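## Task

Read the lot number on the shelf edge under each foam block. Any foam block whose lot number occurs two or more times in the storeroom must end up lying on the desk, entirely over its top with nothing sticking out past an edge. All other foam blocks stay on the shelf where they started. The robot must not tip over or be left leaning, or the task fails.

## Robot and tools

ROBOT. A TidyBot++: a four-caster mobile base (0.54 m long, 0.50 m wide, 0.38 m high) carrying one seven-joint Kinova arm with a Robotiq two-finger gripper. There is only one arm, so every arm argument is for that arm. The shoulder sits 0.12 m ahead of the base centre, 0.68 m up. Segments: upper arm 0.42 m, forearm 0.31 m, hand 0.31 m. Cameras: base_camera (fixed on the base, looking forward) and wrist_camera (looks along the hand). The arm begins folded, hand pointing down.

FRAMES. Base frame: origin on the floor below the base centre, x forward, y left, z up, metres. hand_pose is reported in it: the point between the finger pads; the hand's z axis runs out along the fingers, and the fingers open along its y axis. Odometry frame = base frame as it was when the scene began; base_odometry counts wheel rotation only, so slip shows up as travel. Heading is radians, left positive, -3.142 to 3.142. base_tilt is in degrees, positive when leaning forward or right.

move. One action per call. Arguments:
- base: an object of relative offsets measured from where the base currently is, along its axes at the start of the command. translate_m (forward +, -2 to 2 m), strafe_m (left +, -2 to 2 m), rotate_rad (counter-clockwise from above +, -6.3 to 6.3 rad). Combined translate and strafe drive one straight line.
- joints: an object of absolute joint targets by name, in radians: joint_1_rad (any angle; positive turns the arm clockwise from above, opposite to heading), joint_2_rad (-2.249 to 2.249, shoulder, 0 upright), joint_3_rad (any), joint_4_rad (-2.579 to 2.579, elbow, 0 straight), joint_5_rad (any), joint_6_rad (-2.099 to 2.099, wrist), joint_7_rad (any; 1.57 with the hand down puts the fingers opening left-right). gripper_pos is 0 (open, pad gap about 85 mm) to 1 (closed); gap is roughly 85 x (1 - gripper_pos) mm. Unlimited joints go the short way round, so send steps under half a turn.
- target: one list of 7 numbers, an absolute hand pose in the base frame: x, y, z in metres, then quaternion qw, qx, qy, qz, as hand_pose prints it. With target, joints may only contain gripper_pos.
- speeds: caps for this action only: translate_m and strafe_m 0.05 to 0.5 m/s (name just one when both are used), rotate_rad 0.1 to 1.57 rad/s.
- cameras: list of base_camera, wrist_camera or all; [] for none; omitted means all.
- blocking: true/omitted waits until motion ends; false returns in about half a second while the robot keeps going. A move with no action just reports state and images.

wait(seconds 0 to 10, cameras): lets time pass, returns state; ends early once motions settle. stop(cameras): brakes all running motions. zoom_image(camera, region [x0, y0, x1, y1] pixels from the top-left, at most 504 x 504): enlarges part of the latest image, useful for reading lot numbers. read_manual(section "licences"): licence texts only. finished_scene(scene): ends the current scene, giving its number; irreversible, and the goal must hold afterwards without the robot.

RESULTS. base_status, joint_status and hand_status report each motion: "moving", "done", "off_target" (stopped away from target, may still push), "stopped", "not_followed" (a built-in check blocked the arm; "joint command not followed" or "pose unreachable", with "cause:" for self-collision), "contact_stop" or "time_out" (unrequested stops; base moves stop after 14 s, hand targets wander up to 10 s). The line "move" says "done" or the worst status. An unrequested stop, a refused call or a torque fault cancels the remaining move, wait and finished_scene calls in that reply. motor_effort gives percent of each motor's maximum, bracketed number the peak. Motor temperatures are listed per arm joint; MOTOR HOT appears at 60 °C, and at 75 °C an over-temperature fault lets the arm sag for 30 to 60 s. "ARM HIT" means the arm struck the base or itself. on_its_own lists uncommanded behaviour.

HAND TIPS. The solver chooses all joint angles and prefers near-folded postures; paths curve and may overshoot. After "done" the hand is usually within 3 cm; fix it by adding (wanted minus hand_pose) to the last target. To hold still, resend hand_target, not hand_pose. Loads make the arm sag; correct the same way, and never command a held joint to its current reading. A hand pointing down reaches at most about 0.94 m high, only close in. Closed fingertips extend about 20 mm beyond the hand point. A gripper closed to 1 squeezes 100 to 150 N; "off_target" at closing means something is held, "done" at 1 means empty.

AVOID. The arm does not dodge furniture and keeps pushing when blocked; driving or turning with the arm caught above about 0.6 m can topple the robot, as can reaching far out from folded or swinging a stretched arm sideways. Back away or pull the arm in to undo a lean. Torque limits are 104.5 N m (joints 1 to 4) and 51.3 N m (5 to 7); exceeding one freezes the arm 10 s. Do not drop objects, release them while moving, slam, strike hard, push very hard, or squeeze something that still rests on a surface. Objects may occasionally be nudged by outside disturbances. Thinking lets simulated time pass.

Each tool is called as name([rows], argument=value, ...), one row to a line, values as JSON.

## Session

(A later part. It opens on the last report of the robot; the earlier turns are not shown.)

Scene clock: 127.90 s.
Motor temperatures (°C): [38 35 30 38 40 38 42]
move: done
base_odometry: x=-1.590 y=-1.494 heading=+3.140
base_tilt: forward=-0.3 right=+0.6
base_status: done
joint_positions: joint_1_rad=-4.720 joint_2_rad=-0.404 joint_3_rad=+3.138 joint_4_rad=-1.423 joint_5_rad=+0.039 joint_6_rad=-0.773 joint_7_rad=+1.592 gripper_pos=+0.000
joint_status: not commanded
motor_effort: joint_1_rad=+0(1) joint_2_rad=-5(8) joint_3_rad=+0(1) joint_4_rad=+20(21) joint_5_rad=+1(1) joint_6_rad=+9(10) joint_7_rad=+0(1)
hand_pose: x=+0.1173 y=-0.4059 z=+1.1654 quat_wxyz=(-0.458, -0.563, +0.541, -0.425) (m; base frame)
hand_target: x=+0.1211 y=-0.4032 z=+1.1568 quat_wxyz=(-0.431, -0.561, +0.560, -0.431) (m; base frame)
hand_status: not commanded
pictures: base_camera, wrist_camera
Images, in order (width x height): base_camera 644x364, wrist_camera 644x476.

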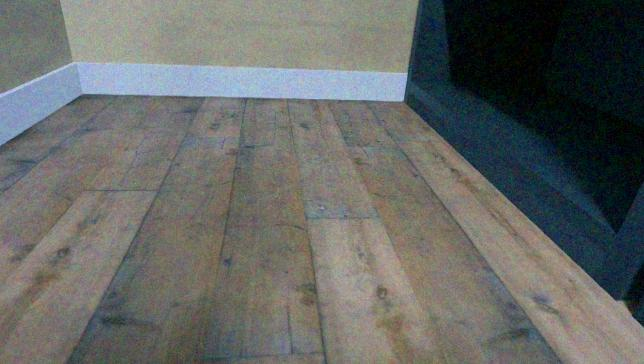

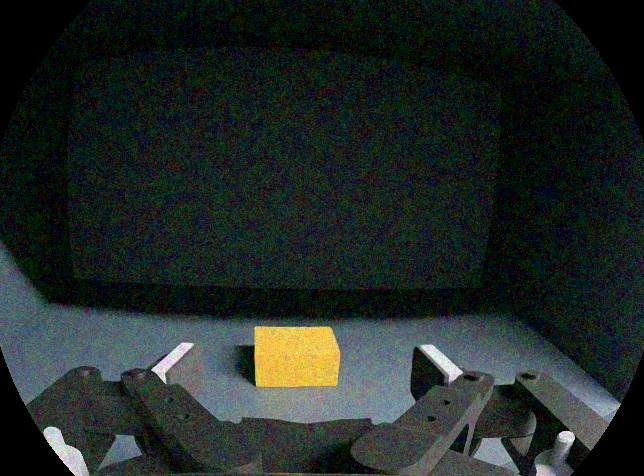

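move(base={"strafe_m":-0.1}, speeds={"strafe_m":0.15}, cameras=[])

move(joints={"joint_1_rad":-4.712,"joint_2_rad":-0.057,"joint_4_rad":-1.213,"joint_6_rad":-0.934,"joint_5_rad":-0.03})

Scene clock: 130.53 s.
Motor temperatures (°C): [38 35 30 38 40 38 42]
move: done
base_odometry: x=-1.590 y=-1.394 heading=+3.140
base_tilt: forward=-0.3 right=+0.6
base_status: done
joint_positions: joint_1_rad=-4.720 joint_2_rad=-0.401 joint_3_rad=+3.138 joint_4_rad=-1.422 joint_5_rad=+0.039 joint_6_rad=-0.774 joint_7_rad=+1.592 gripper_pos=+0.000
joint_status: not commanded
motor_effort: joint_1_rad=+0(1) joint_2_rad=-5(9) joint_3_rad=+1(2) joint_4_rad=+20(21) joint_5_rad=+1(1) joint_6_rad=+8(9) joint_7_rad=+0(1)
hand_pose: x=+0.1173 y=-0.4073 z=+1.1644 quat_wxyz=(-0.457, -0.564, +0.541, -0.424) (m; base frame)
hand_target: x=+0.1211 y=-0.4032 z=+1.1568 quat_wxyz=(-0.431, -0.561, +0.560, -0.431) (m; base frame)
hand_status: not commanded
pictures: none
No camera images: "cameras" was empty.

Scene clock: 132.27 s.
Motor temperatures (°C): [38 35 30 38 40 38 42]
move: done
base_odometry: x=-1.590 y=-1.394 heading=+3.140
base_tilt: forward=-0.4 right=+0.6
base_status: not commanded
joint_positions: joint_1_rad=-4.720 joint_2_rad=-0.063 joint_3_rad=+3.138 joint_4_rad=-1.228 joint_5_rad=+0.038 joint_6_rad=-0.885 joint_7_rad=+1.592 gripper_pos=+0.000
joint_status: all done
motor_effort: joint_1_rad=+0(2) joint_2_rad=-18(21) joint_3_rad=+0(1) joint_4_rad=+21(22) joint_5_rad=+1(2) joint_6_rad=+7(10) joint_7_rad=+0(1)
hand_pose: x=+0.1177 y=-0.5388 z=+1.0822 quat_wxyz=(-0.382, -0.616, +0.592, -0.352) (m; base frame)
hand_target: x=+0.1285 y=-0.5339 z=+1.0742 quat_wxyz=(-0.344, -0.610, +0.613, -0.366) (m; base frame)
hand_status: not commanded
pictures: base_camera, wrist_camera
Images, in order (width x height): base_camera 644x364, wrist_camera 644x476.

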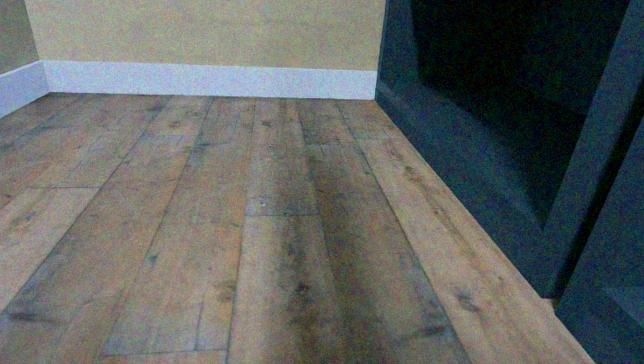

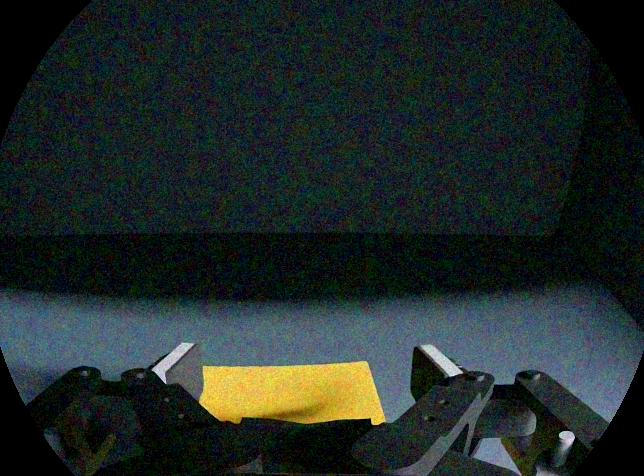

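move(base={"translate_m":0.008}, joints={"joint_2_rad":0.05,"joint_4_rad":-1.01,"joint_6_rad":-1.33}, cameras=["wrist_camera"])

Scene clock: 134.50 s.
Motor temperatures (°C): [38 35 30 38 40 38 42]
move: done
base_odometry: x=-1.598 y=-1.394 heading=+3.140
base_tilt: forward=-0.4 right=+0.6
base_status: done
joint_positions: joint_1_rad=-4.719 joint_2_rad=+0.028 joint_3_rad=+3.138 joint_4_rad=-1.026 joint_5_rad=+0.036 joint_6_rad=-1.279 joint_7_rad=+1.592 gripper_pos=+0.000
joint_status: all done
motor_effort: joint_1_rad=+0(3) joint_2_rad=-19(20) joint_3_rad=+0(4) joint_4_rad=+19(21) joint_5_rad=+1(2) joint_6_rad=+7(8) joint_7_rad=+0(1)
hand_pose: x=+0.1151 y=-0.5103 z=+1.0430 quat_wxyz=(-0.292, -0.659, +0.641, -0.264) (m; base frame)
hand_target: x=+0.1300 y=-0.5077 z=+1.0284 quat_wxyz=(-0.249, -0.659, +0.656, -0.270) (m; base frame)
hand_status: not commanded
pictures: wrist_camera
Images, in order (width x height): wrist_camera 644x476.

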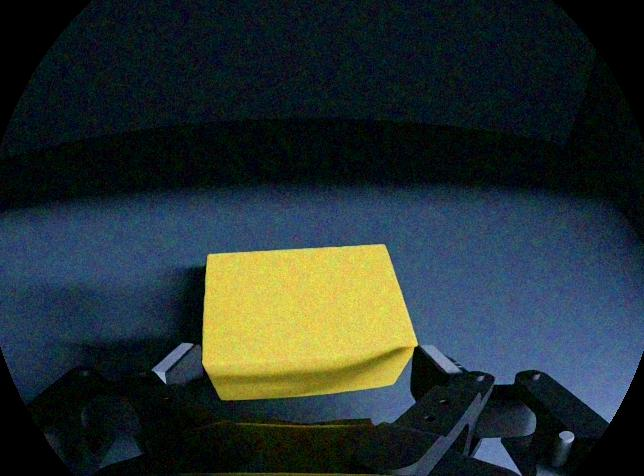

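move(base={"strafe_m":0.04}, speeds={"strafe_m":0.1}, cameras=[])

move(base={"translate_m":-0.026}, joints={"joint_1_rad":-4.762,"joint_2_rad":0.055,"joint_4_rad":-1.01,"joint_6_rad":-1.33}, cameras=["wrist_camera"])

Scene clock: 135.87 s.
Motor temperatures (°C): [38 35 30 38 40 38 42]
move: done
base_odometry: x=-1.598 y=-1.434 heading=+3.139
base_tilt: forward=-0.3 right=+0.6
base_status: done
joint_positions: joint_1_rad=-4.719 joint_2_rad=+0.036 joint_3_rad=+3.138 joint_4_rad=-1.024 joint_5_rad=+0.035 joint_6_rad=-1.284 joint_7_rad=+1.592 gripper_pos=+0.000
joint_status: not commanded
motor_effort: joint_1_rad=+0(1) joint_2_rad=-19(22) joint_3_rad=+0(1) joint_4_rad=+19(20) joint_5_rad=+1(1) joint_6_rad=+7(7) joint_7_rad=+0(1)
hand_pose: x=+0.1154 y=-0.5122 z=+1.0389 quat_wxyz=(-0.288, -0.660, +0.642, -0.261) (m; base frame)
hand_target: x=+0.1300 y=-0.5077 z=+1.0284 quat_wxyz=(-0.249, -0.659, +0.656, -0.270) (m; base frame)
hand_status: not commanded
pictures: none
No camera images: "cameras" was empty.

Scene clock: 136.70 s.
Motor temperatures (°C): [38 35 30 38 40 38 42]
move: done
base_odometry: x=-1.572 y=-1.434 heading=+3.139
base_tilt: forward=-0.4 right=+0.6
base_status: done
joint_positions: joint_1_rad=-4.748 joint_2_rad=+0.037 joint_3_rad=+3.138 joint_4_rad=-1.023 joint_5_rad=+0.033 joint_6_rad=-1.284 joint_7_rad=+1.592 gripper_pos=+0.000
joint_status: all done
motor_effort: joint_1_rad=-1(2) joint_2_rad=-20(20) joint_3_rad=+0(2) joint_4_rad=+19(20) joint_5_rad=+1(2) joint_6_rad=+6(7) joint_7_rad=+0(1)
hand_pose: x=+0.1303 y=-0.5124 z=+1.0385 quat_wxyz=(-0.284, -0.670, +0.633, -0.265) (m; base frame)
hand_target: x=+0.1554 y=-0.5083 z=+1.0259 quat_wxyz=(-0.240, -0.676, +0.640, -0.275) (m; base frame)
hand_status: not commanded
pictures: wrist_camera
Images, in order (width x height): wrist_camera 644x476.

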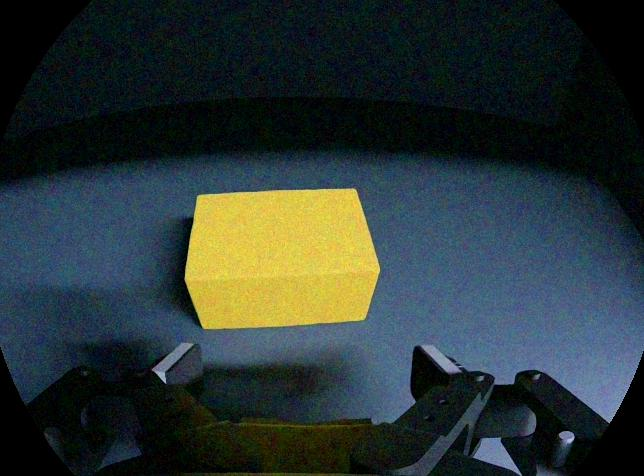

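move(base={"translate_m":0.011}, cameras=[])

move(base={"strafe_m":-0.075}, speeds={"strafe_m":0.06}, cameras=["wrist_camera"])

Scene clock: 137.63 s.
Motor temperatures (°C): [38 35 30 38 40 38 42]
move: done
base_odometry: x=-1.583 y=-1.434 heading=+3.139
base_tilt: forward=-0.4 right=+0.6
base_status: done
joint_positions: joint_1_rad=-4.753 joint_2_rad=+0.038 joint_3_rad=+3.138 joint_4_rad=-1.023 joint_5_rad=+0.032 joint_6_rad=-1.284 joint_7_rad=+1.592 gripper_pos=+0.000
joint_status: not commanded
motor_effort: joint_1_rad=+0(3) joint_2_rad=-20(21) joint_3_rad=+0(2) joint_4_rad=+19(20) joint_5_rad=+1(2) joint_6_rad=+6(7) joint_7_rad=+0(0)
hand_pose: x=+0.1337 y=-0.5126 z=+1.0382 quat_wxyz=(-0.282, -0.672, +0.631, -0.266) (m; base frame)
hand_target: x=+0.1554 y=-0.5083 z=+1.0259 quat_wxyz=(-0.240, -0.676, +0.640, -0.275) (m; base frame)
hand_status: not commanded
pictures: none
No camera images: "cameras" was empty.

Scene clock: 139.40 s.
Motor temperatures (°C): [38 35 30 38 40 38 42]
move: done
base_odometry: x=-1.583 y=-1.359 heading=+3.139
base_tilt: forward=-0.3 right=+0.6
base_status: done
joint_positions: joint_1_rad=-4.753 joint_2_rad=+0.042 joint_3_rad=+3.138 joint_4_rad=-1.023 joint_5_rad=+0.032 joint_6_rad=-1.285 joint_7_rad=+1.592 gripper_pos=+0.000
joint_status: not commanded
motor_effort: joint_1_rad=-1(2) joint_2_rad=-20(22) joint_3_rad=+0(1) joint_4_rad=+19(20) joint_5_rad=+1(1) joint_6_rad=+6(7) joint_7_rad=+0(1)
hand_pose: x=+0.1339 y=-0.5138 z=+1.0362 quat_wxyz=(-0.281, -0.672, +0.632, -0.265) (m; base frame)
hand_target: x=+0.1554 y=-0.5083 z=+1.0259 quat_wxyz=(-0.240, -0.676, +0.640, -0.275) (m; base frame)
hand_status: not commanded
pictures: wrist_camera
Images, in order (width x height): wrist_camera 644x476.

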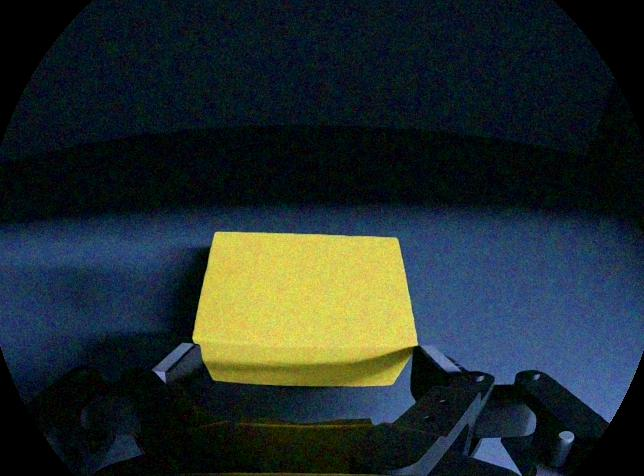

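move(joints={"joint_2_rad":0.09,"joint_4_rad":-1.01,"joint_6_rad":-1.33}, cameras=[])

move(base={"strafe_m":-0.025}, speeds={"strafe_m":0.06}, cameras=["wrist_camera"])

Scene clock: 140.40 s.
Motor temperatures (°C): [38 35 30 38 40 38 42]
move: done
base_odometry: x=-1.583 y=-1.359 heading=+3.139
base_tilt: forward=-0.4 right=+0.6
base_status: not commanded
joint_positions: joint_1_rad=-4.753 joint_2_rad=+0.070 joint_3_rad=+3.138 joint_4_rad=-1.022 joint_5_rad=+0.032 joint_6_rad=-1.285 joint_7_rad=+1.592 gripper_pos=+0.000
joint_status: all done
motor_effort: joint_1_rad=+0(1) joint_2_rad=-21(22) joint_3_rad=+0(0) joint_4_rad=+19(20) joint_5_rad=+1(1) joint_6_rad=+6(7) joint_7_rad=+0(1)
hand_pose: x=+0.1343 y=-0.5237 z=+1.0221 quat_wxyz=(-0.272, -0.676, +0.635, -0.256) (m; base frame)
hand_target: x=+0.1560 y=-0.5200 z=+1.0079 quat_wxyz=(-0.229, -0.680, +0.645, -0.263) (m; base frame)
hand_status: not commanded
pictures: none
No camera images: "cameras" was empty.

Scene clock: 141.33 s.
Motor temperatures (°C): [38 35 30 38 40 38 42]
move: done
base_odometry: x=-1.582 y=-1.334 heading=+3.138
base_tilt: forward=-0.3 right=+0.6
base_status: done
joint_positions: joint_1_rad=-4.753 joint_2_rad=+0.074 joint_3_rad=+3.138 joint_4_rad=-1.021 joint_5_rad=+0.032 joint_6_rad=-1.286 joint_7_rad=+1.592 gripper_pos=+0.000
joint_status: not commanded
motor_effort: joint_1_rad=-1(1) joint_2_rad=-21(23) joint_3_rad=+0(1) joint_4_rad=+19(20) joint_5_rad=+1(1) joint_6_rad=+6(7) joint_7_rad=+0(1)
hand_pose: x=+0.1343 y=-0.5251 z=+1.0196 quat_wxyz=(-0.270, -0.677, +0.636, -0.254) (m; base frame)
hand_target: x=+0.1560 y=-0.5200 z=+1.0079 quat_wxyz=(-0.229, -0.680, +0.645, -0.263) (m; base frame)
hand_status: not commanded
pictures: wrist_camera
Images, in order (width x height): wrist_camera 644x476.

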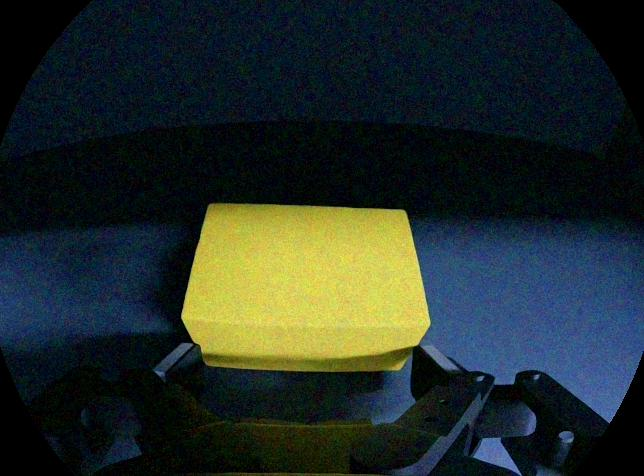

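move(base={"strafe_m":-0.04}, speeds={"strafe_m":0.06}, cameras=["wrist_camera"])

Scene clock: 142.60 s.
Motor temperatures (°C): [38 35 30 38 40 38 42]
move: done
base_odometry: x=-1.582 y=-1.293 heading=+3.138
base_tilt: forward=-0.3 right=+0.6
base_status: done
joint_positions: joint_1_rad=-4.753 joint_2_rad=+0.077 joint_3_rad=+3.138 joint_4_rad=-1.021 joint_5_rad=+0.032 joint_6_rad=-1.286 joint_7_rad=+1.592 gripper_pos=+0.000
joint_status: not commanded
motor_effort: joint_1_rad=-1(2) joint_2_rad=-21(24) joint_3_rad=+0(1) joint_4_rad=+19(20) joint_5_rad=+1(1) joint_6_rad=+6(7) joint_7_rad=-1(1)
hand_pose: x=+0.1344 y=-0.5259 z=+1.0180 quat_wxyz=(-0.269, -0.677, +0.636, -0.253) (m; base frame)
hand_target: x=+0.1560 y=-0.5200 z=+1.0079 quat_wxyz=(-0.229, -0.680, +0.645, -0.263) (m; base frame)
hand_status: not commanded
pictures: wrist_camera
Images, in order (width x height): wrist_camera 644x476.

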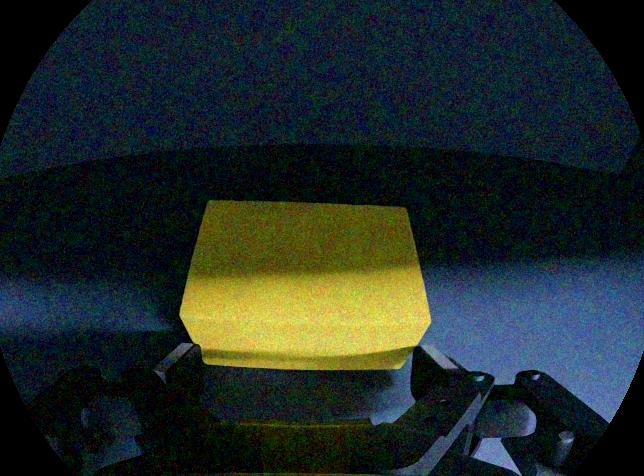

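move(base={"strafe_m":0.06}, speeds={"strafe_m":0.15}, joints={"gripper_pos":1}, cameras=[])

move(base={"translate_m":-0.037}, cameras=["wrist_camera"])

move(base={"strafe_m":-0.09}, speeds={"strafe_m":0.08})

Scene clock: 144.83 s.
Motor temperatures (°C): [38 35 30 38 40 38 42]
move: done
base_odometry: x=-1.582 y=-1.354 heading=+3.138
base_tilt: forward=-0.4 right=+0.6
base_status: done
joint_positions: joint_1_rad=-4.753 joint_2_rad=+0.076 joint_3_rad=+3.138 joint_4_rad=-1.019 joint_5_rad=+0.031 joint_6_rad=-1.289 joint_7_rad=+1.592 gripper_pos=+0.999
joint_status: all done
motor_effort: joint_1_rad=-1(2) joint_2_rad=-21(25) joint_3_rad=+0(1) joint_4_rad=+19(20) joint_5_rad=+1(2) joint_6_rad=+6(7) joint_7_rad=+0(1)
hand_pose: x=+0.1344 y=-0.5251 z=+1.0192 quat_wxyz=(-0.269, -0.677, +0.636, -0.254) (m; base frame)
hand_target: x=+0.1560 y=-0.5200 z=+1.0079 quat_wxyz=(-0.229, -0.680, +0.645, -0.263) (m; base frame)
hand_status: not commanded
pictures: none
No camera images: "cameras" was empty.

Scene clock: 145.77 s.
Motor temperatures (°C): [38 35 30 38 40 38 42]
move: done
base_odometry: x=-1.545 y=-1.353 heading=+3.138
base_tilt: forward=-0.3 right=+0.6
base_status: done
joint_positions: joint_1_rad=-4.755 joint_2_rad=+0.076 joint_3_rad=+3.140 joint_4_rad=-1.019 joint_5_rad=+0.030 joint_6_rad=-1.289 joint_7_rad=+1.592 gripper_pos=+0.999
joint_status: not commanded
motor_effort: joint_1_rad=+0(2) joint_2_rad=-21(23) joint_3_rad=+0(2) joint_4_rad=+19(20) joint_5_rad=+1(2) joint_6_rad=+6(7) joint_7_rad=+0(1)
hand_pose: x=+0.1343 y=-0.5251 z=+1.0192 quat_wxyz=(-0.269, -0.677, +0.636, -0.254) (m; base frame)
hand_target: x=+0.1560 y=-0.5200 z=+1.0079 quat_wxyz=(-0.229, -0.680, +0.645, -0.263) (m; base frame)
hand_status: not commanded
pictures: wrist_camera
Images, in order (width x height): wrist_camera 644x476.

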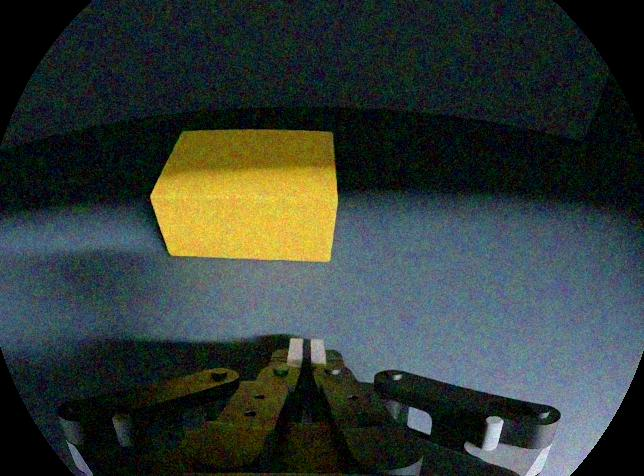

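Scene clock: 147.43 s.
Motor temperatures (°C): [38 35 30 38 40 38 42]
move: done
base_odometry: x=-1.545 y=-1.263 heading=+3.138
base_tilt: forward=-0.4 right=+0.6
base_status: done
joint_positions: joint_1_rad=-4.755 joint_2_rad=+0.079 joint_3_rad=+3.140 joint_4_rad=-1.019 joint_5_rad=+0.030 joint_6_rad=-1.289 joint_7_rad=+1.592 gripper_pos=+0.999
joint_status: not commanded
motor_effort: joint_1_rad=-1(1) joint_2_rad=-22(24) joint_3_rad=+0(1) joint_4_rad=+19(21) joint_5_rad=+1(1) joint_6_rad=+6(7) joint_7_rad=+0(1)
hand_pose: x=+0.1343 y=-0.5260 z=+1.0178 quat_wxyz=(-0.268, -0.677, +0.637, -0.253) (m; base frame)
hand_target: x=+0.1560 y=-0.5200 z=+1.0079 quat_wxyz=(-0.229, -0.680, +0.645, -0.263) (m; base frame)
hand_status: not commanded
pictures: base_camera, wrist_camera
Images, in order (width x height): base_camera 644x364, wrist_camera 644x476.

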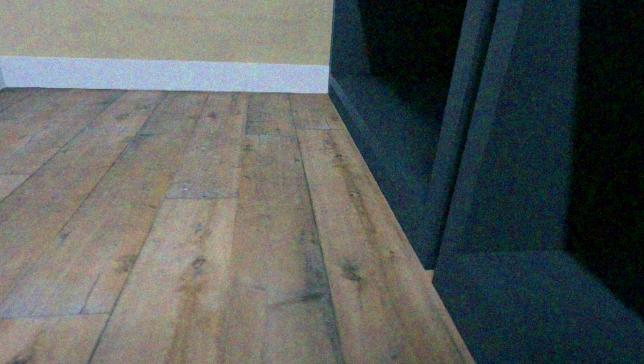

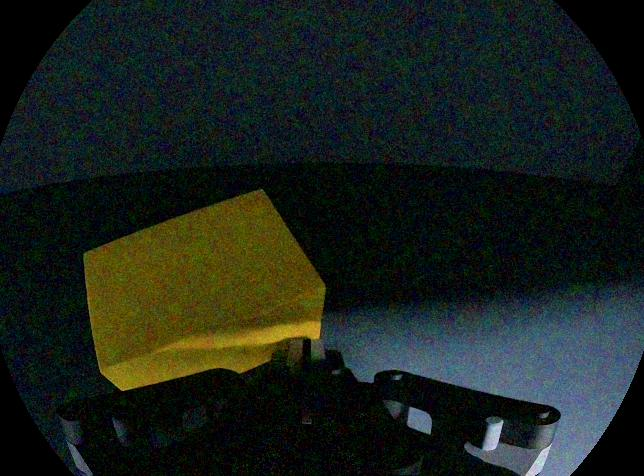

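move(base={"strafe_m":-0.04,"translate_m":0.012}, speeds={"strafe_m":0.08})

Scene clock: 150.17 s.
Motor temperatures (°C): [38 35 30 38 40 38 42]
move: time_out
base_odometry: x=-1.549 y=-1.251 heading=+3.136
base_tilt: forward=-0.3 right=+0.6
base_status: strafe_m time_out (by the wheels' count: -0.012 of -0.040); the other done
joint_positions: joint_1_rad=-4.756 joint_2_rad=+0.080 joint_3_rad=+3.141 joint_4_rad=-1.010 joint_5_rad=+0.028 joint_6_rad=-1.293 joint_7_rad=+1.592 gripper_pos=+0.999
joint_status: not commanded
motor_effort: joint_1_rad=+0(4) joint_2_rad=-21(34) joint_3_rad=+1(4) joint_4_rad=+19(20) joint_5_rad=+1(3) joint_6_rad=+7(9) joint_7_rad=+0(1)
hand_pose: x=+0.1353 y=-0.5261 z=+1.0210 quat_wxyz=(-0.269, -0.677, +0.636, -0.255) (m; base frame)
hand_target: x=+0.1560 y=-0.5200 z=+1.0079 quat_wxyz=(-0.229, -0.680, +0.645, -0.263) (m; base frame)
hand_status: not commanded
pictures: base_camera, wrist_camera
Images, in order (width x height): base_camera 644x364, wrist_camera 644x476.

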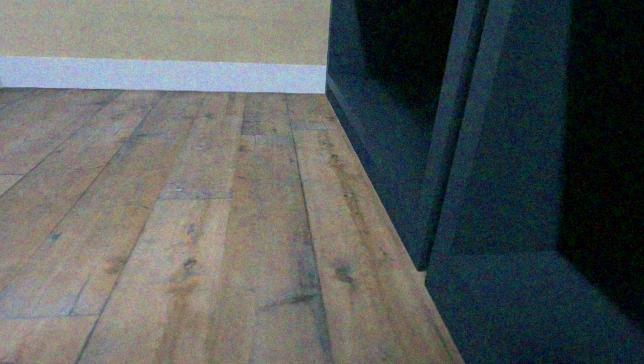

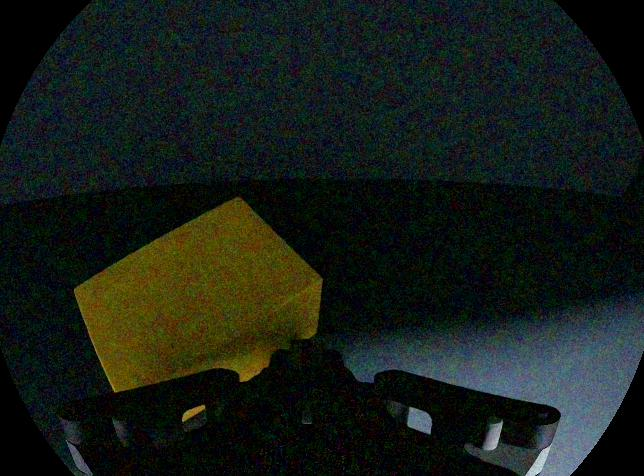

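move(joints={"joint_2_rad":0.245,"joint_4_rad":-0.777,"joint_6_rad":-1.405})

Scene clock: 151.67 s.
Motor temperatures (°C): [38 35 30 38 40 38 42]
move: done
base_odometry: x=-1.549 y=-1.251 heading=+3.136
base_tilt: forward=-0.4 right=+0.6
base_status: not commanded
joint_positions: joint_1_rad=-4.756 joint_2_rad=+0.224 joint_3_rad=+3.141 joint_4_rad=-0.793 joint_5_rad=+0.028 joint_6_rad=-1.354 joint_7_rad=+1.592 gripper_pos=+0.999
joint_status: all done
motor_effort: joint_1_rad=-1(1) joint_2_rad=-25(28) joint_3_rad=+0(0) joint_4_rad=+18(20) joint_5_rad=+1(1) joint_6_rad=+6(8) joint_7_rad=+0(1)
hand_pose: x=+0.1374 y=-0.5774 z=+1.0337 quat_wxyz=(-0.272, -0.675, +0.635, -0.259) (m; base frame)
hand_target: x=+0.1588 y=-0.5729 z=+1.0190 quat_wxyz=(-0.230, -0.681, +0.643, -0.264) (m; base frame)
hand_status: not commanded
pictures: base_camera, wrist_camera
Images, in order (width x height): base_camera 644x364, wrist_camera 644x476.

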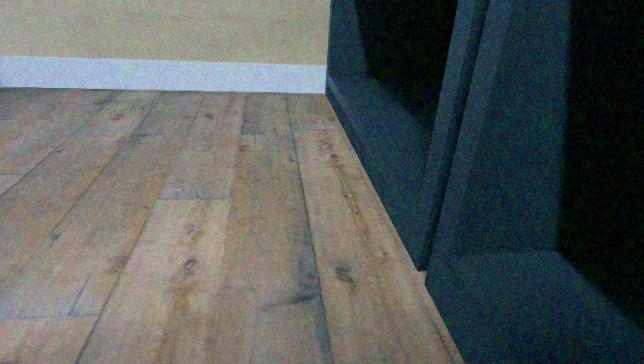

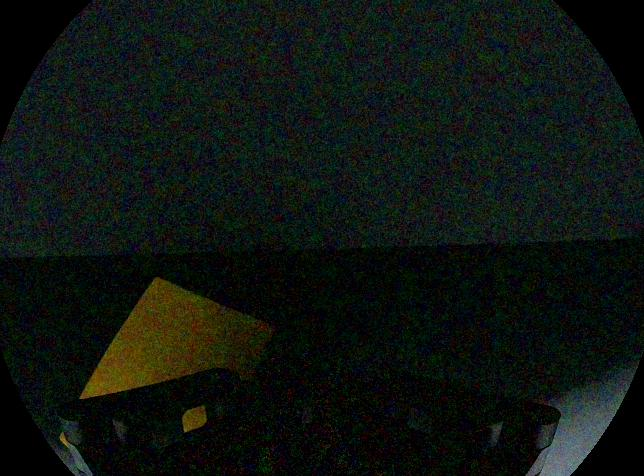

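move(base={"strafe_m":0.17}, speeds={"strafe_m":0.2}, cameras=[])

move(joints={"gripper_pos":0,"joint_2_rad":0.06,"joint_4_rad":-1.01,"joint_6_rad":-1.1}, cameras=["wrist_camera"])

Scene clock: 158.47 s.
Motor temperatures (°C): [38 35 30 38 40 37 42]
move: done
base_odometry: x=-1.550 y=-1.421 heading=+3.136
base_tilt: forward=-0.4 right=+0.6
base_status: done
joint_positions: joint_1_rad=-4.756 joint_2_rad=+0.229 joint_3_rad=+3.141 joint_4_rad=-0.791 joint_5_rad=+0.027 joint_6_rad=-1.360 joint_7_rad=+1.592 gripper_pos=+0.999
joint_status: not commanded
motor_effort: joint_1_rad=+0(2) joint_2_rad=-26(32) joint_3_rad=+0(1) joint_4_rad=+18(20) joint_5_rad=+1(1) joint_6_rad=+6(7) joint_7_rad=+0(1)
hand_pose: x=+0.1378 y=-0.5778 z=+1.0313 quat_wxyz=(-0.269, -0.676, +0.636, -0.257) (m; base frame)
hand_target: x=+0.1588 y=-0.5729 z=+1.0190 quat_wxyz=(-0.230, -0.681, +0.643, -0.264) (m; base frame)
hand_status: not commanded
pictures: none
No camera images: "cameras" was empty.

Scene clock: 160.00 s.
Motor temperatures (°C): [38 35 30 38 40 37 42]
move: done
base_odometry: x=-1.550 y=-1.421 heading=+3.136
base_tilt: forward=-0.4 right=+0.6
base_status: not commanded
joint_positions: joint_1_rad=-4.756 joint_2_rad=+0.055 joint_3_rad=+3.141 joint_4_rad=-0.979 joint_5_rad=+0.027 joint_6_rad=-1.157 joint_7_rad=+1.592 gripper_pos=+0.000
joint_status: all done
motor_effort: joint_1_rad=+0(1) joint_2_rad=-21(28) joint_3_rad=+0(0) joint_4_rad=+19(20) joint_5_rad=+1(1) joint_6_rad=+7(8) joint_7_rad=+0(1)
hand_pose: x=+0.1370 y=-0.5465 z=+1.0818 quat_wxyz=(-0.329, -0.648, +0.608, -0.318) (m; base frame)
hand_target: x=+0.1572 y=-0.5568 z=+1.0773 quat_wxyz=(-0.311, -0.641, +0.609, -0.349) (m; base frame)
hand_status: not commanded
pictures: wrist_camera
Images, in order (width x height): wrist_camera 644x476.

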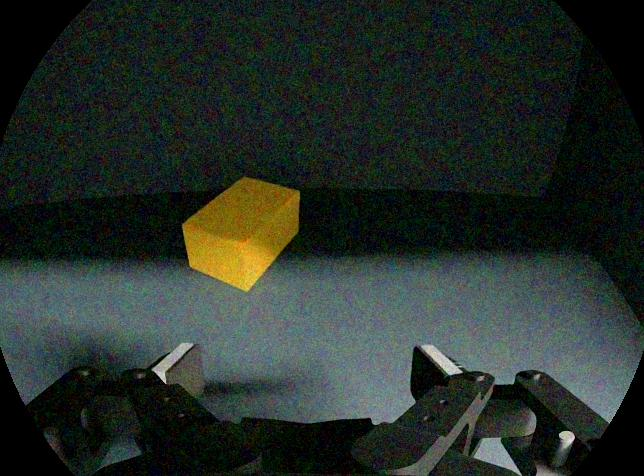

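move(base={"translate_m":0.345}, joints={"joint_1_rad":-4.30,"joint_5_rad":-0.03})

Scene clock: 162.57 s.
Motor temperatures (°C): [38 35 30 38 40 37 42]
move: done
base_odometry: x=-1.895 y=-1.419 heading=+3.137
base_tilt: forward=-0.3 right=+0.6
base_status: done
joint_positions: joint_1_rad=-4.317 joint_2_rad=+0.055 joint_3_rad=+3.142 joint_4_rad=-0.980 joint_5_rad=+0.027 joint_6_rad=-1.154 joint_7_rad=+1.592 gripper_pos=+0.000
joint_status: all done
motor_effort: joint_1_rad=-1(4) joint_2_rad=-21(22) joint_3_rad=+0(3) joint_4_rad=+20(20) joint_5_rad=+1(2) joint_6_rad=+7(8) joint_7_rad=+0(1)
hand_pose: x=-0.0973 y=-0.5026 z=+1.0820 quat_wxyz=(-0.391, -0.500, +0.735, -0.239) (m; base frame)
hand_target: x=-0.0950 y=-0.5154 z=+1.0773 quat_wxyz=(-0.382, -0.484, +0.740, -0.269) (m; base frame)
hand_status: not commanded
pictures: base_camera, wrist_camera
Images, in order (width x height): base_camera 644x364, wrist_camera 644x476.

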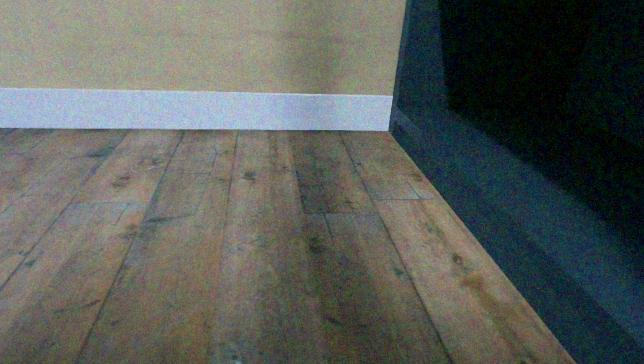

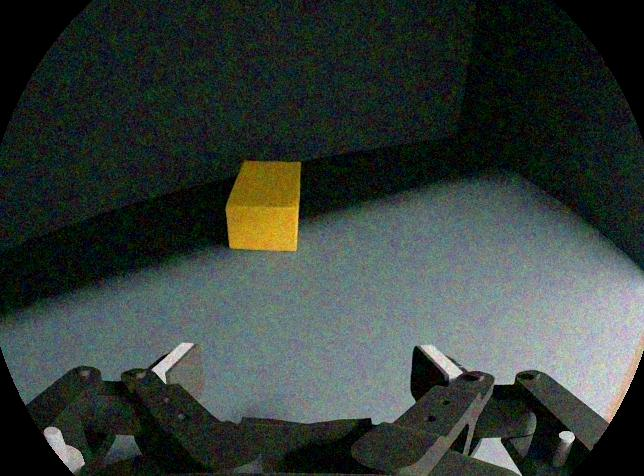

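move(base={"strafe_m":-0.12}, speeds={"strafe_m":0.15}, joints={"joint_2_rad":0.14,"joint_4_rad":-0.95,"joint_6_rad":-1.2}, cameras=["wrist_camera"])

Scene clock: 166.17 s.
Motor temperatures (°C): [38 35 30 38 40 37 42]
move: time_out
base_odometry: x=-1.895 y=-1.345 heading=+3.140
base_tilt: forward=-0.3 right=+0.6
base_status: strafe_m time_out (by the wheels' count: -0.074 of -0.120)
joint_positions: joint_1_rad=-4.311 joint_2_rad=+0.133 joint_3_rad=+3.140 joint_4_rad=-0.953 joint_5_rad=+0.023 joint_6_rad=-1.176 joint_7_rad=+1.592 gripper_pos=+0.000
joint_status: all done
motor_effort: joint_1_rad=+0(5) joint_2_rad=-23(40) joint_3_rad=+0(3) joint_4_rad=+20(24) joint_5_rad=+1(2) joint_6_rad=+7(10) joint_7_rad=+0(1)
hand_pose: x=-0.1093 y=-0.5266 z=+1.0470 quat_wxyz=(-0.363, -0.508, +0.749, -0.222) (m; base frame)
hand_target: x=-0.1001 y=-0.5280 z=+1.0389 quat_wxyz=(-0.337, -0.499, +0.761, -0.239) (m; base frame)
hand_status: not commanded
pictures: wrist_camera
Images, in order (width x height): wrist_camera 644x476.

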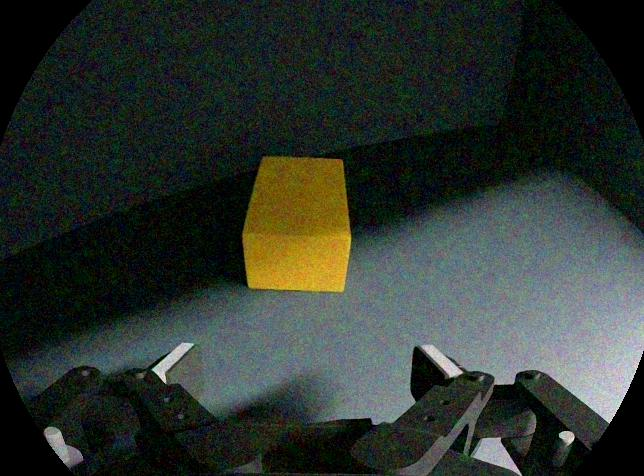

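move(base={"translate_m":0.01,"strafe_m":0.01}, joints={"joint_2_rad":0.33,"joint_4_rad":-0.68,"joint_6_rad":-1.30}, cameras=["wrist_camera"])

Scene clock: 168.17 s.
Motor temperatures (°C): [38 35 30 38 40 37 42]
move: done
base_odometry: x=-1.905 y=-1.355 heading=+3.139
base_tilt: forward=-0.3 right=+0.6
base_status: done
joint_positions: joint_1_rad=-4.311 joint_2_rad=+0.313 joint_3_rad=+3.140 joint_4_rad=-0.696 joint_5_rad=+0.023 joint_6_rad=-1.250 joint_7_rad=+1.592 gripper_pos=+0.000
joint_status: all done
motor_effort: joint_1_rad=+0(2) joint_2_rad=-30(32) joint_3_rad=+0(1) joint_4_rad=+18(21) joint_5_rad=+1(1) joint_6_rad=+7(8) joint_7_rad=-1(1)
hand_pose: x=-0.1340 y=-0.5833 z=+1.0521 quat_wxyz=(-0.365, -0.506, +0.749, -0.223) (m; base frame)
hand_target: x=-0.1243 y=-0.5839 z=+1.0375 quat_wxyz=(-0.329, -0.503, +0.764, -0.234) (m; base frame)
hand_status: not commanded
pictures: wrist_camera
Images, in order (width x height): wrist_camera 644x476.

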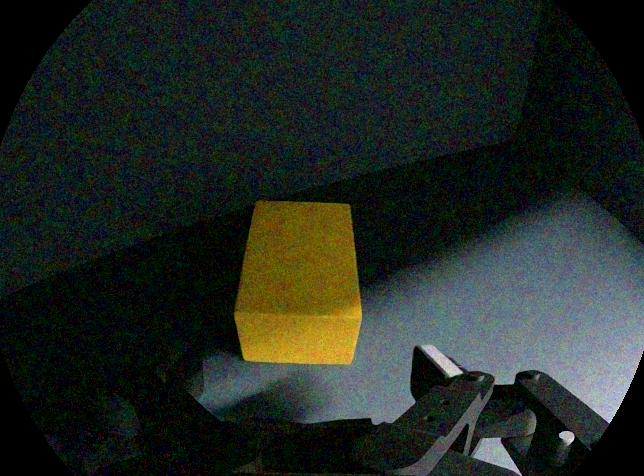

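move(joints={"joint_2_rad":0.5,"joint_4_rad":-0.48,"joint_6_rad":-1.37}, cameras=["wrist_camera"])

Scene clock: 169.80 s.
Motor temperatures (°C): [38 35 30 38 40 37 42]
move: done
base_odometry: x=-1.905 y=-1.355 heading=+3.139
base_tilt: forward=-0.4 right=+0.6
base_status: not commanded
joint_positions: joint_1_rad=-4.311 joint_2_rad=+0.483 joint_3_rad=+3.140 joint_4_rad=-0.495 joint_5_rad=+0.023 joint_6_rad=-1.320 joint_7_rad=+1.592 gripper_pos=+0.000
joint_status: all done
motor_effort: joint_1_rad=+0(1) joint_2_rad=-34(38) joint_3_rad=+0(0) joint_4_rad=+18(20) joint_5_rad=+1(1) joint_6_rad=+7(8) joint_7_rad=+0(1)
hand_pose: x=-0.1548 y=-0.6319 z=+1.0231 quat_wxyz=(-0.350, -0.510, +0.756, -0.213) (m; base frame)
hand_target: x=-0.1449 y=-0.6313 z=+1.0075 quat_wxyz=(-0.314, -0.508, +0.770, -0.224) (m; base frame)
hand_status: not commanded
pictures: wrist_camera
Images, in order (width x height): wrist_camera 644x476.

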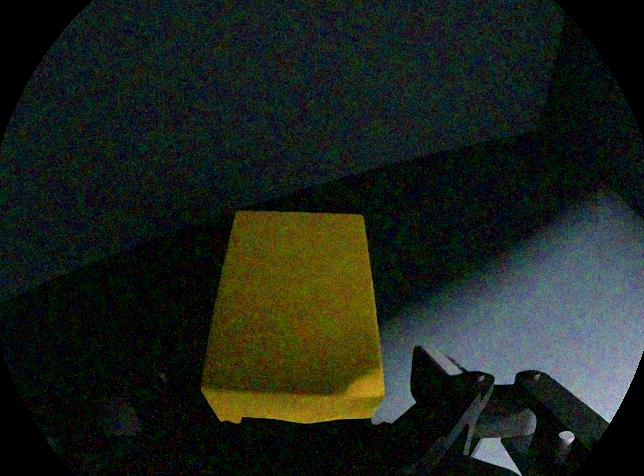

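Block is between fingers. Close.

move(joints={"gripper_pos":0.6}, cameras=["wrist_camera"])

Scene clock: 170.77 s.
Motor temperatures (°C): [38 35 30 38 40 37 42]
move: off_target
base_odometry: x=-1.905 y=-1.355 heading=+3.139
base_tilt: forward=-0.4 right=+0.6
base_status: not commanded
joint_positions: joint_1_rad=-4.311 joint_2_rad=+0.482 joint_3_rad=+3.140 joint_4_rad=-0.492 joint_5_rad=+0.023 joint_6_rad=-1.323 joint_7_rad=+1.592 gripper_pos=+0.398
joint_status: gripper_pos off_target (ended at +0.398, target +0.600)
motor_effort: joint_1_rad=+0(1) joint_2_rad=-35(36) joint_3_rad=+0(0) joint_4_rad=+19(19) joint_5_rad=+1(1) joint_6_rad=+7(8) joint_7_rad=+0(1)
hand_pose: x=-0.1545 y=-0.6312 z=+1.0242 quat_wxyz=(-0.350, -0.510, +0.756, -0.213) (m; base frame)
hand_target: x=-0.1449 y=-0.6313 z=+1.0075 quat_wxyz=(-0.314, -0.508, +0.770, -0.224) (m; base frame)
hand_status: not commanded
pictures: wrist_camera
Images, in order (width x height): wrist_camera 644x476.

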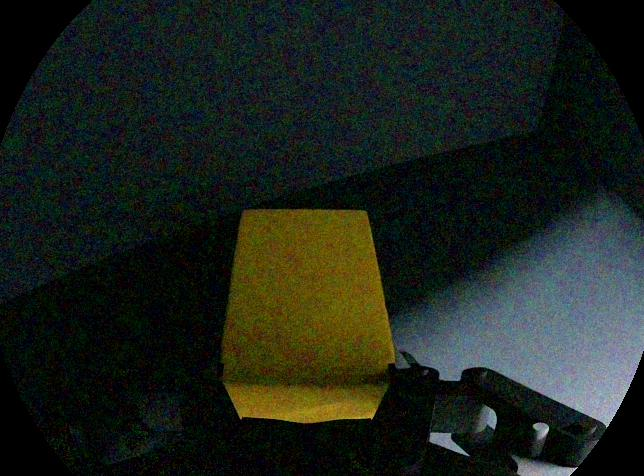

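move(joints={"joint_2_rad":0.38,"joint_4_rad":-0.52,"joint_6_rad":-1.25,"gripper_pos":0.7}, cameras=["wrist_camera"])

move(joints={"joint_2_rad":0.08,"joint_4_rad":-1.0,"joint_6_rad":-1.0}, base={"strafe_m":0.2}, speeds={"strafe_m":0.15}, cameras=["wrist_camera"])

move(joints={"joint_2_rad":-0.55,"joint_4_rad":-2.1,"joint_6_rad":-0.3})

Scene clock: 173.37 s.
Motor temperatures (°C): [38 36 30 38 40 37 42]
move: off_target
base_odometry: x=-1.905 y=-1.355 heading=+3.139
base_tilt: forward=-0.3 right=+0.6
base_status: not commanded
joint_positions: joint_1_rad=-4.311 joint_2_rad=+0.364 joint_3_rad=+3.140 joint_4_rad=-0.500 joint_5_rad=+0.023 joint_6_rad=-1.292 joint_7_rad=+1.592 gripper_pos=+0.398
joint_status: gripper_pos off_target (ended at +0.398, target +0.700); the others done
motor_effort: joint_1_rad=+0(1) joint_2_rad=-30(38) joint_3_rad=+0(1) joint_4_rad=+18(20) joint_5_rad=+1(1) joint_6_rad=+7(8) joint_7_rad=+0(1)
hand_pose: x=-0.1390 y=-0.5949 z=+1.1072 quat_wxyz=(-0.403, -0.492, +0.731, -0.248) (m; base frame)
hand_target: x=-0.1366 y=-0.6116 z=+1.0977 quat_wxyz=(-0.390, -0.484, +0.735, -0.273) (m; base frame)
hand_status: not commanded
pictures: wrist_camera
Images, in order (width x height): wrist_camera 644x476.

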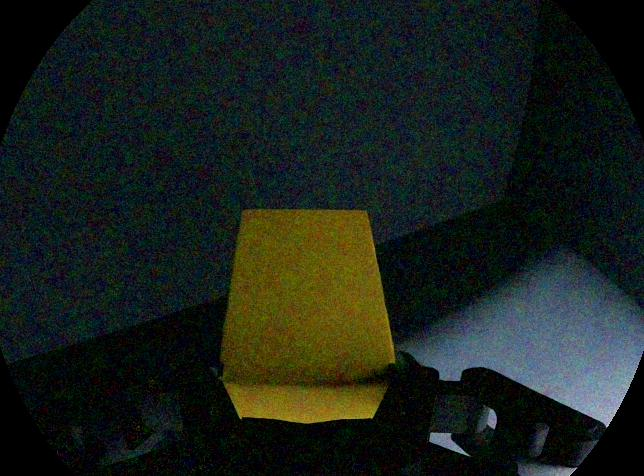

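Scene clock: 175.40 s.
Motor temperatures (°C): [38 36 30 38 40 37 42]
move: done
base_odometry: x=-1.906 y=-1.555 heading=+3.139
base_tilt: forward=-0.3 right=+0.6
base_status: done
joint_positions: joint_1_rad=-4.310 joint_2_rad=+0.079 joint_3_rad=+3.140 joint_4_rad=-0.969 joint_5_rad=+0.023 joint_6_rad=-1.057 joint_7_rad=+1.592 gripper_pos=+0.398
joint_status: all done
motor_effort: joint_1_rad=+0(1) joint_2_rad=-22(35) joint_3_rad=+0(1) joint_4_rad=+19(21) joint_5_rad=+1(1) joint_6_rad=+8(9) joint_7_rad=+0(1)
hand_pose: x=-0.1095 y=-0.5260 z=+1.0996 quat_wxyz=(-0.422, -0.487, +0.719, -0.259) (m; base frame)
hand_target: x=-0.1053 y=-0.5378 z=+1.0978 quat_wxyz=(-0.415, -0.472, +0.722, -0.290) (m; base frame)
hand_status: not commanded
pictures: wrist_camera
Images, in order (width x height): wrist_camera 644x476.

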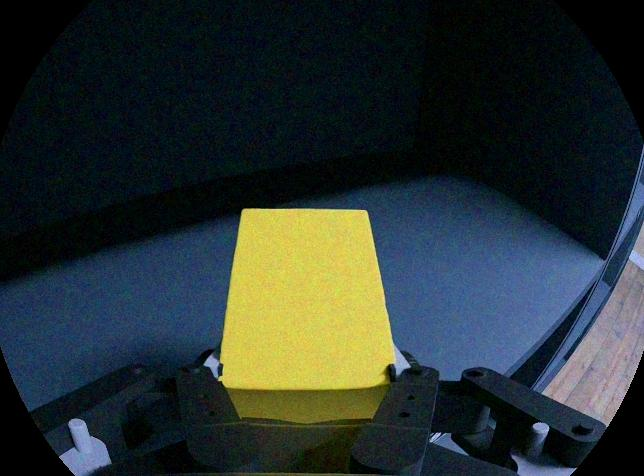

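Scene clock: 178.07 s.
Motor temperatures (°C): [38 36 30 38 40 37 42]
move: done
base_odometry: x=-1.906 y=-1.555 heading=+3.139
base_tilt: forward=-0.4 right=+0.6
base_status: not commanded
joint_positions: joint_1_rad=-4.310 joint_2_rad=-0.535 joint_3_rad=+3.140 joint_4_rad=-2.070 joint_5_rad=+0.023 joint_6_rad=-0.358 joint_7_rad=+1.592 gripper_pos=+0.398
joint_status: all done
motor_effort: joint_1_rad=-1(1) joint_2_rad=-3(23) joint_3_rad=+1(1) joint_4_rad=+23(24) joint_5_rad=+0(1) joint_6_rad=+8(10) joint_7_rad=+0(1)
hand_pose: x=-0.0362 y=-0.3631 z=+0.9563 quat_wxyz=(-0.496, -0.460, +0.668, -0.309) (m; base frame)
hand_target: x=-0.0343 y=-0.3625 z=+0.9613 quat_wxyz=(-0.497, -0.430, +0.673, -0.340) (m; base frame)
hand_status: not commanded
pictures: base_camera, wrist_camera
Images, in order (width x height): base_camera 644x364, wrist_camera 644x476.

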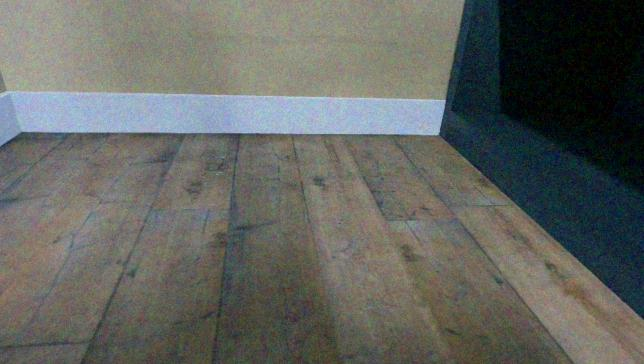

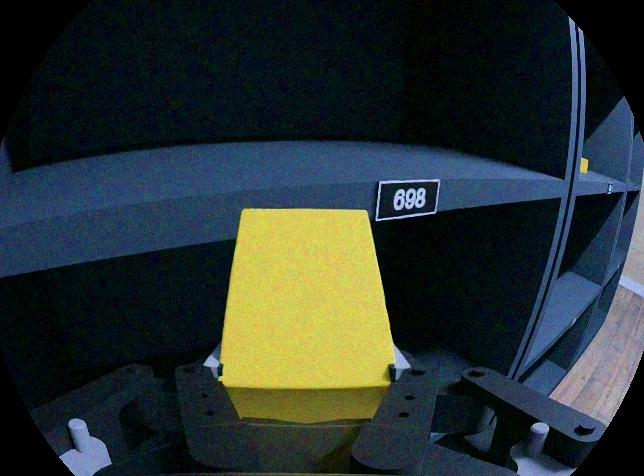

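move(joints={"joint_1_rad":-4.9,"joint_2_rad":-0.6,"joint_4_rad":-2.2,"joint_6_rad":-0.5}, cameras=[])

move(base={"translate_m":1.2,"strafe_m":0.0}, cameras=[])

Scene clock: 180.27 s.
Motor temperatures (°C): [38 36 30 38 40 37 42]
move: done
base_odometry: x=-1.906 y=-1.555 heading=+3.139
base_tilt: forward=-0.4 right=+0.6
base_status: not commanded
joint_positions: joint_1_rad=-4.881 joint_2_rad=-0.581 joint_3_rad=+3.140 joint_4_rad=-2.169 joint_5_rad=+0.023 joint_6_rad=-0.451 joint_7_rad=+1.592 gripper_pos=+0.398
joint_status: all done
motor_effort: joint_1_rad=-1(2) joint_2_rad=-1(4) joint_3_rad=+1(1) joint_4_rad=+22(24) joint_5_rad=+1(1) joint_6_rad=+8(10) joint_7_rad=+0(1)
hand_pose: x=+0.1785 y=-0.3561 z=+0.8879 quat_wxyz=(-0.349, -0.661, +0.537, -0.390) (m; base frame)
hand_target: x=+0.1897 y=-0.3381 z=+0.8628 quat_wxyz=(-0.307, -0.663, +0.559, -0.391) (m; base frame)
hand_status: not commanded
pictures: none
No camera images: "cameras" was empty.

Scene clock: 186.90 s.
Motor temperatures (°C): [38 35 30 38 40 37 42]
move: time_out
base_odometry: x=-2.798 y=-1.553 heading=-3.139
base_tilt: forward=-0.3 right=+0.6
base_status: translate_m time_out (by the wheels' count: +0.892 of +1.200); the other done
joint_positions: joint_1_rad=-4.894 joint_2_rad=-0.591 joint_3_rad=+3.138 joint_4_rad=-2.176 joint_5_rad=+0.019 joint_6_rad=-0.459 joint_7_rad=+1.592 gripper_pos=+0.398
joint_status: not commanded
motor_effort: joint_1_rad=+0(9) joint_2_rad=-2(11) joint_3_rad=+1(11) joint_4_rad=+22(24) joint_5_rad=+1(3) joint_6_rad=+9(9) joint_7_rad=+0(1)
hand_pose: x=+0.1838 y=-0.3510 z=+0.8850 quat_wxyz=(-0.344, -0.666, +0.534, -0.392) (m; base frame)
hand_target: x=+0.1897 y=-0.3381 z=+0.8628 quat_wxyz=(-0.307, -0.663, +0.559, -0.391) (m; base frame)
hand_status: not commanded
pictures: none
No camera images: "cameras" was empty.

move(base={"translate_m":-2.0}, cameras=[])

move(base={"translate_m":-0.35})

Scene clock: 192.60 s.
Motor temperatures (°C): [38 35 30 38 40 37 42]
move: done
base_odometry: x=-0.798 y=-1.548 heading=-3.139
base_tilt: forward=-0.4 right=+0.6
base_status: done
joint_positions: joint_1_rad=-4.891 joint_2_rad=-0.602 joint_3_rad=+3.150 joint_4_rad=-2.183 joint_5_rad=-0.040 joint_6_rad=-0.496 joint_7_rad=+1.590 gripper_pos=+0.400
joint_status: not commanded
motor_effort: joint_1_rad=-1(39) joint_2_rad=-1(10) joint_3_rad=+1(49) joint_4_rad=+23(24) joint_5_rad=+1(22) joint_6_rad=+8(14) joint_7_rad=+0(7)
hand_pose: x=+0.1848 y=-0.3422 z=+0.8749 quat_wxyz=(-0.316, -0.657, +0.557, -0.398) (m; base frame)
hand_target: x=+0.1897 y=-0.3381 z=+0.8628 quat_wxyz=(-0.307, -0.663, +0.559, -0.391) (m; base frame)
hand_status: not commanded
pictures: none
No camera images: "cameras" was empty.

Scene clock: 194.63 s.
Motor temperatures (°C): [38 35 30 38 40 37 42]
move: done
base_odometry: x=-0.448 y=-1.548 heading=-3.140
base_tilt: forward=-0.4 right=+0.6
base_status: done
joint_positions: joint_1_rad=-4.891 joint_2_rad=-0.602 joint_3_rad=+3.148 joint_4_rad=-2.183 joint_5_rad=-0.040 joint_6_rad=-0.496 joint_7_rad=+1.590 gripper_pos=+0.400
joint_status: not commanded
motor_effort: joint_1_rad=+0(1) joint_2_rad=-1(2) joint_3_rad=+1(2) joint_4_rad=+22(23) joint_5_rad=+1(1) joint_6_rad=+8(9) joint_7_rad=+0(1)
hand_pose: x=+0.1854 y=-0.3421 z=+0.8749 quat_wxyz=(-0.316, -0.658, +0.556, -0.397) (m; base frame)
hand_target: x=+0.1897 y=-0.3381 z=+0.8628 quat_wxyz=(-0.307, -0.663, +0.559, -0.391) (m; base frame)
hand_status: not commanded
pictures: base_camera, wrist_camera
Images, in order (width x height): base_camera 644x364, wrist_camera 644x476.

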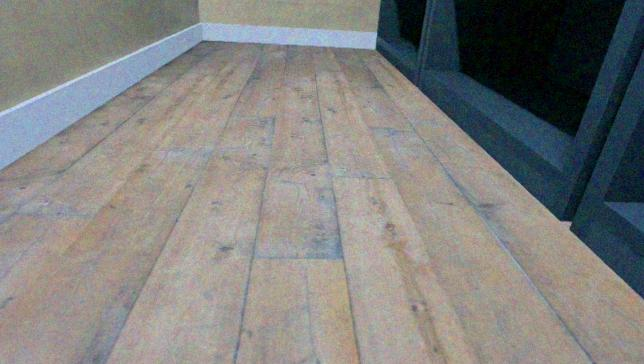

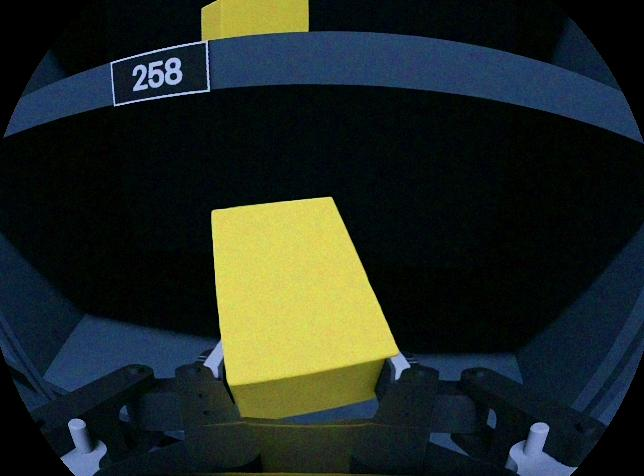

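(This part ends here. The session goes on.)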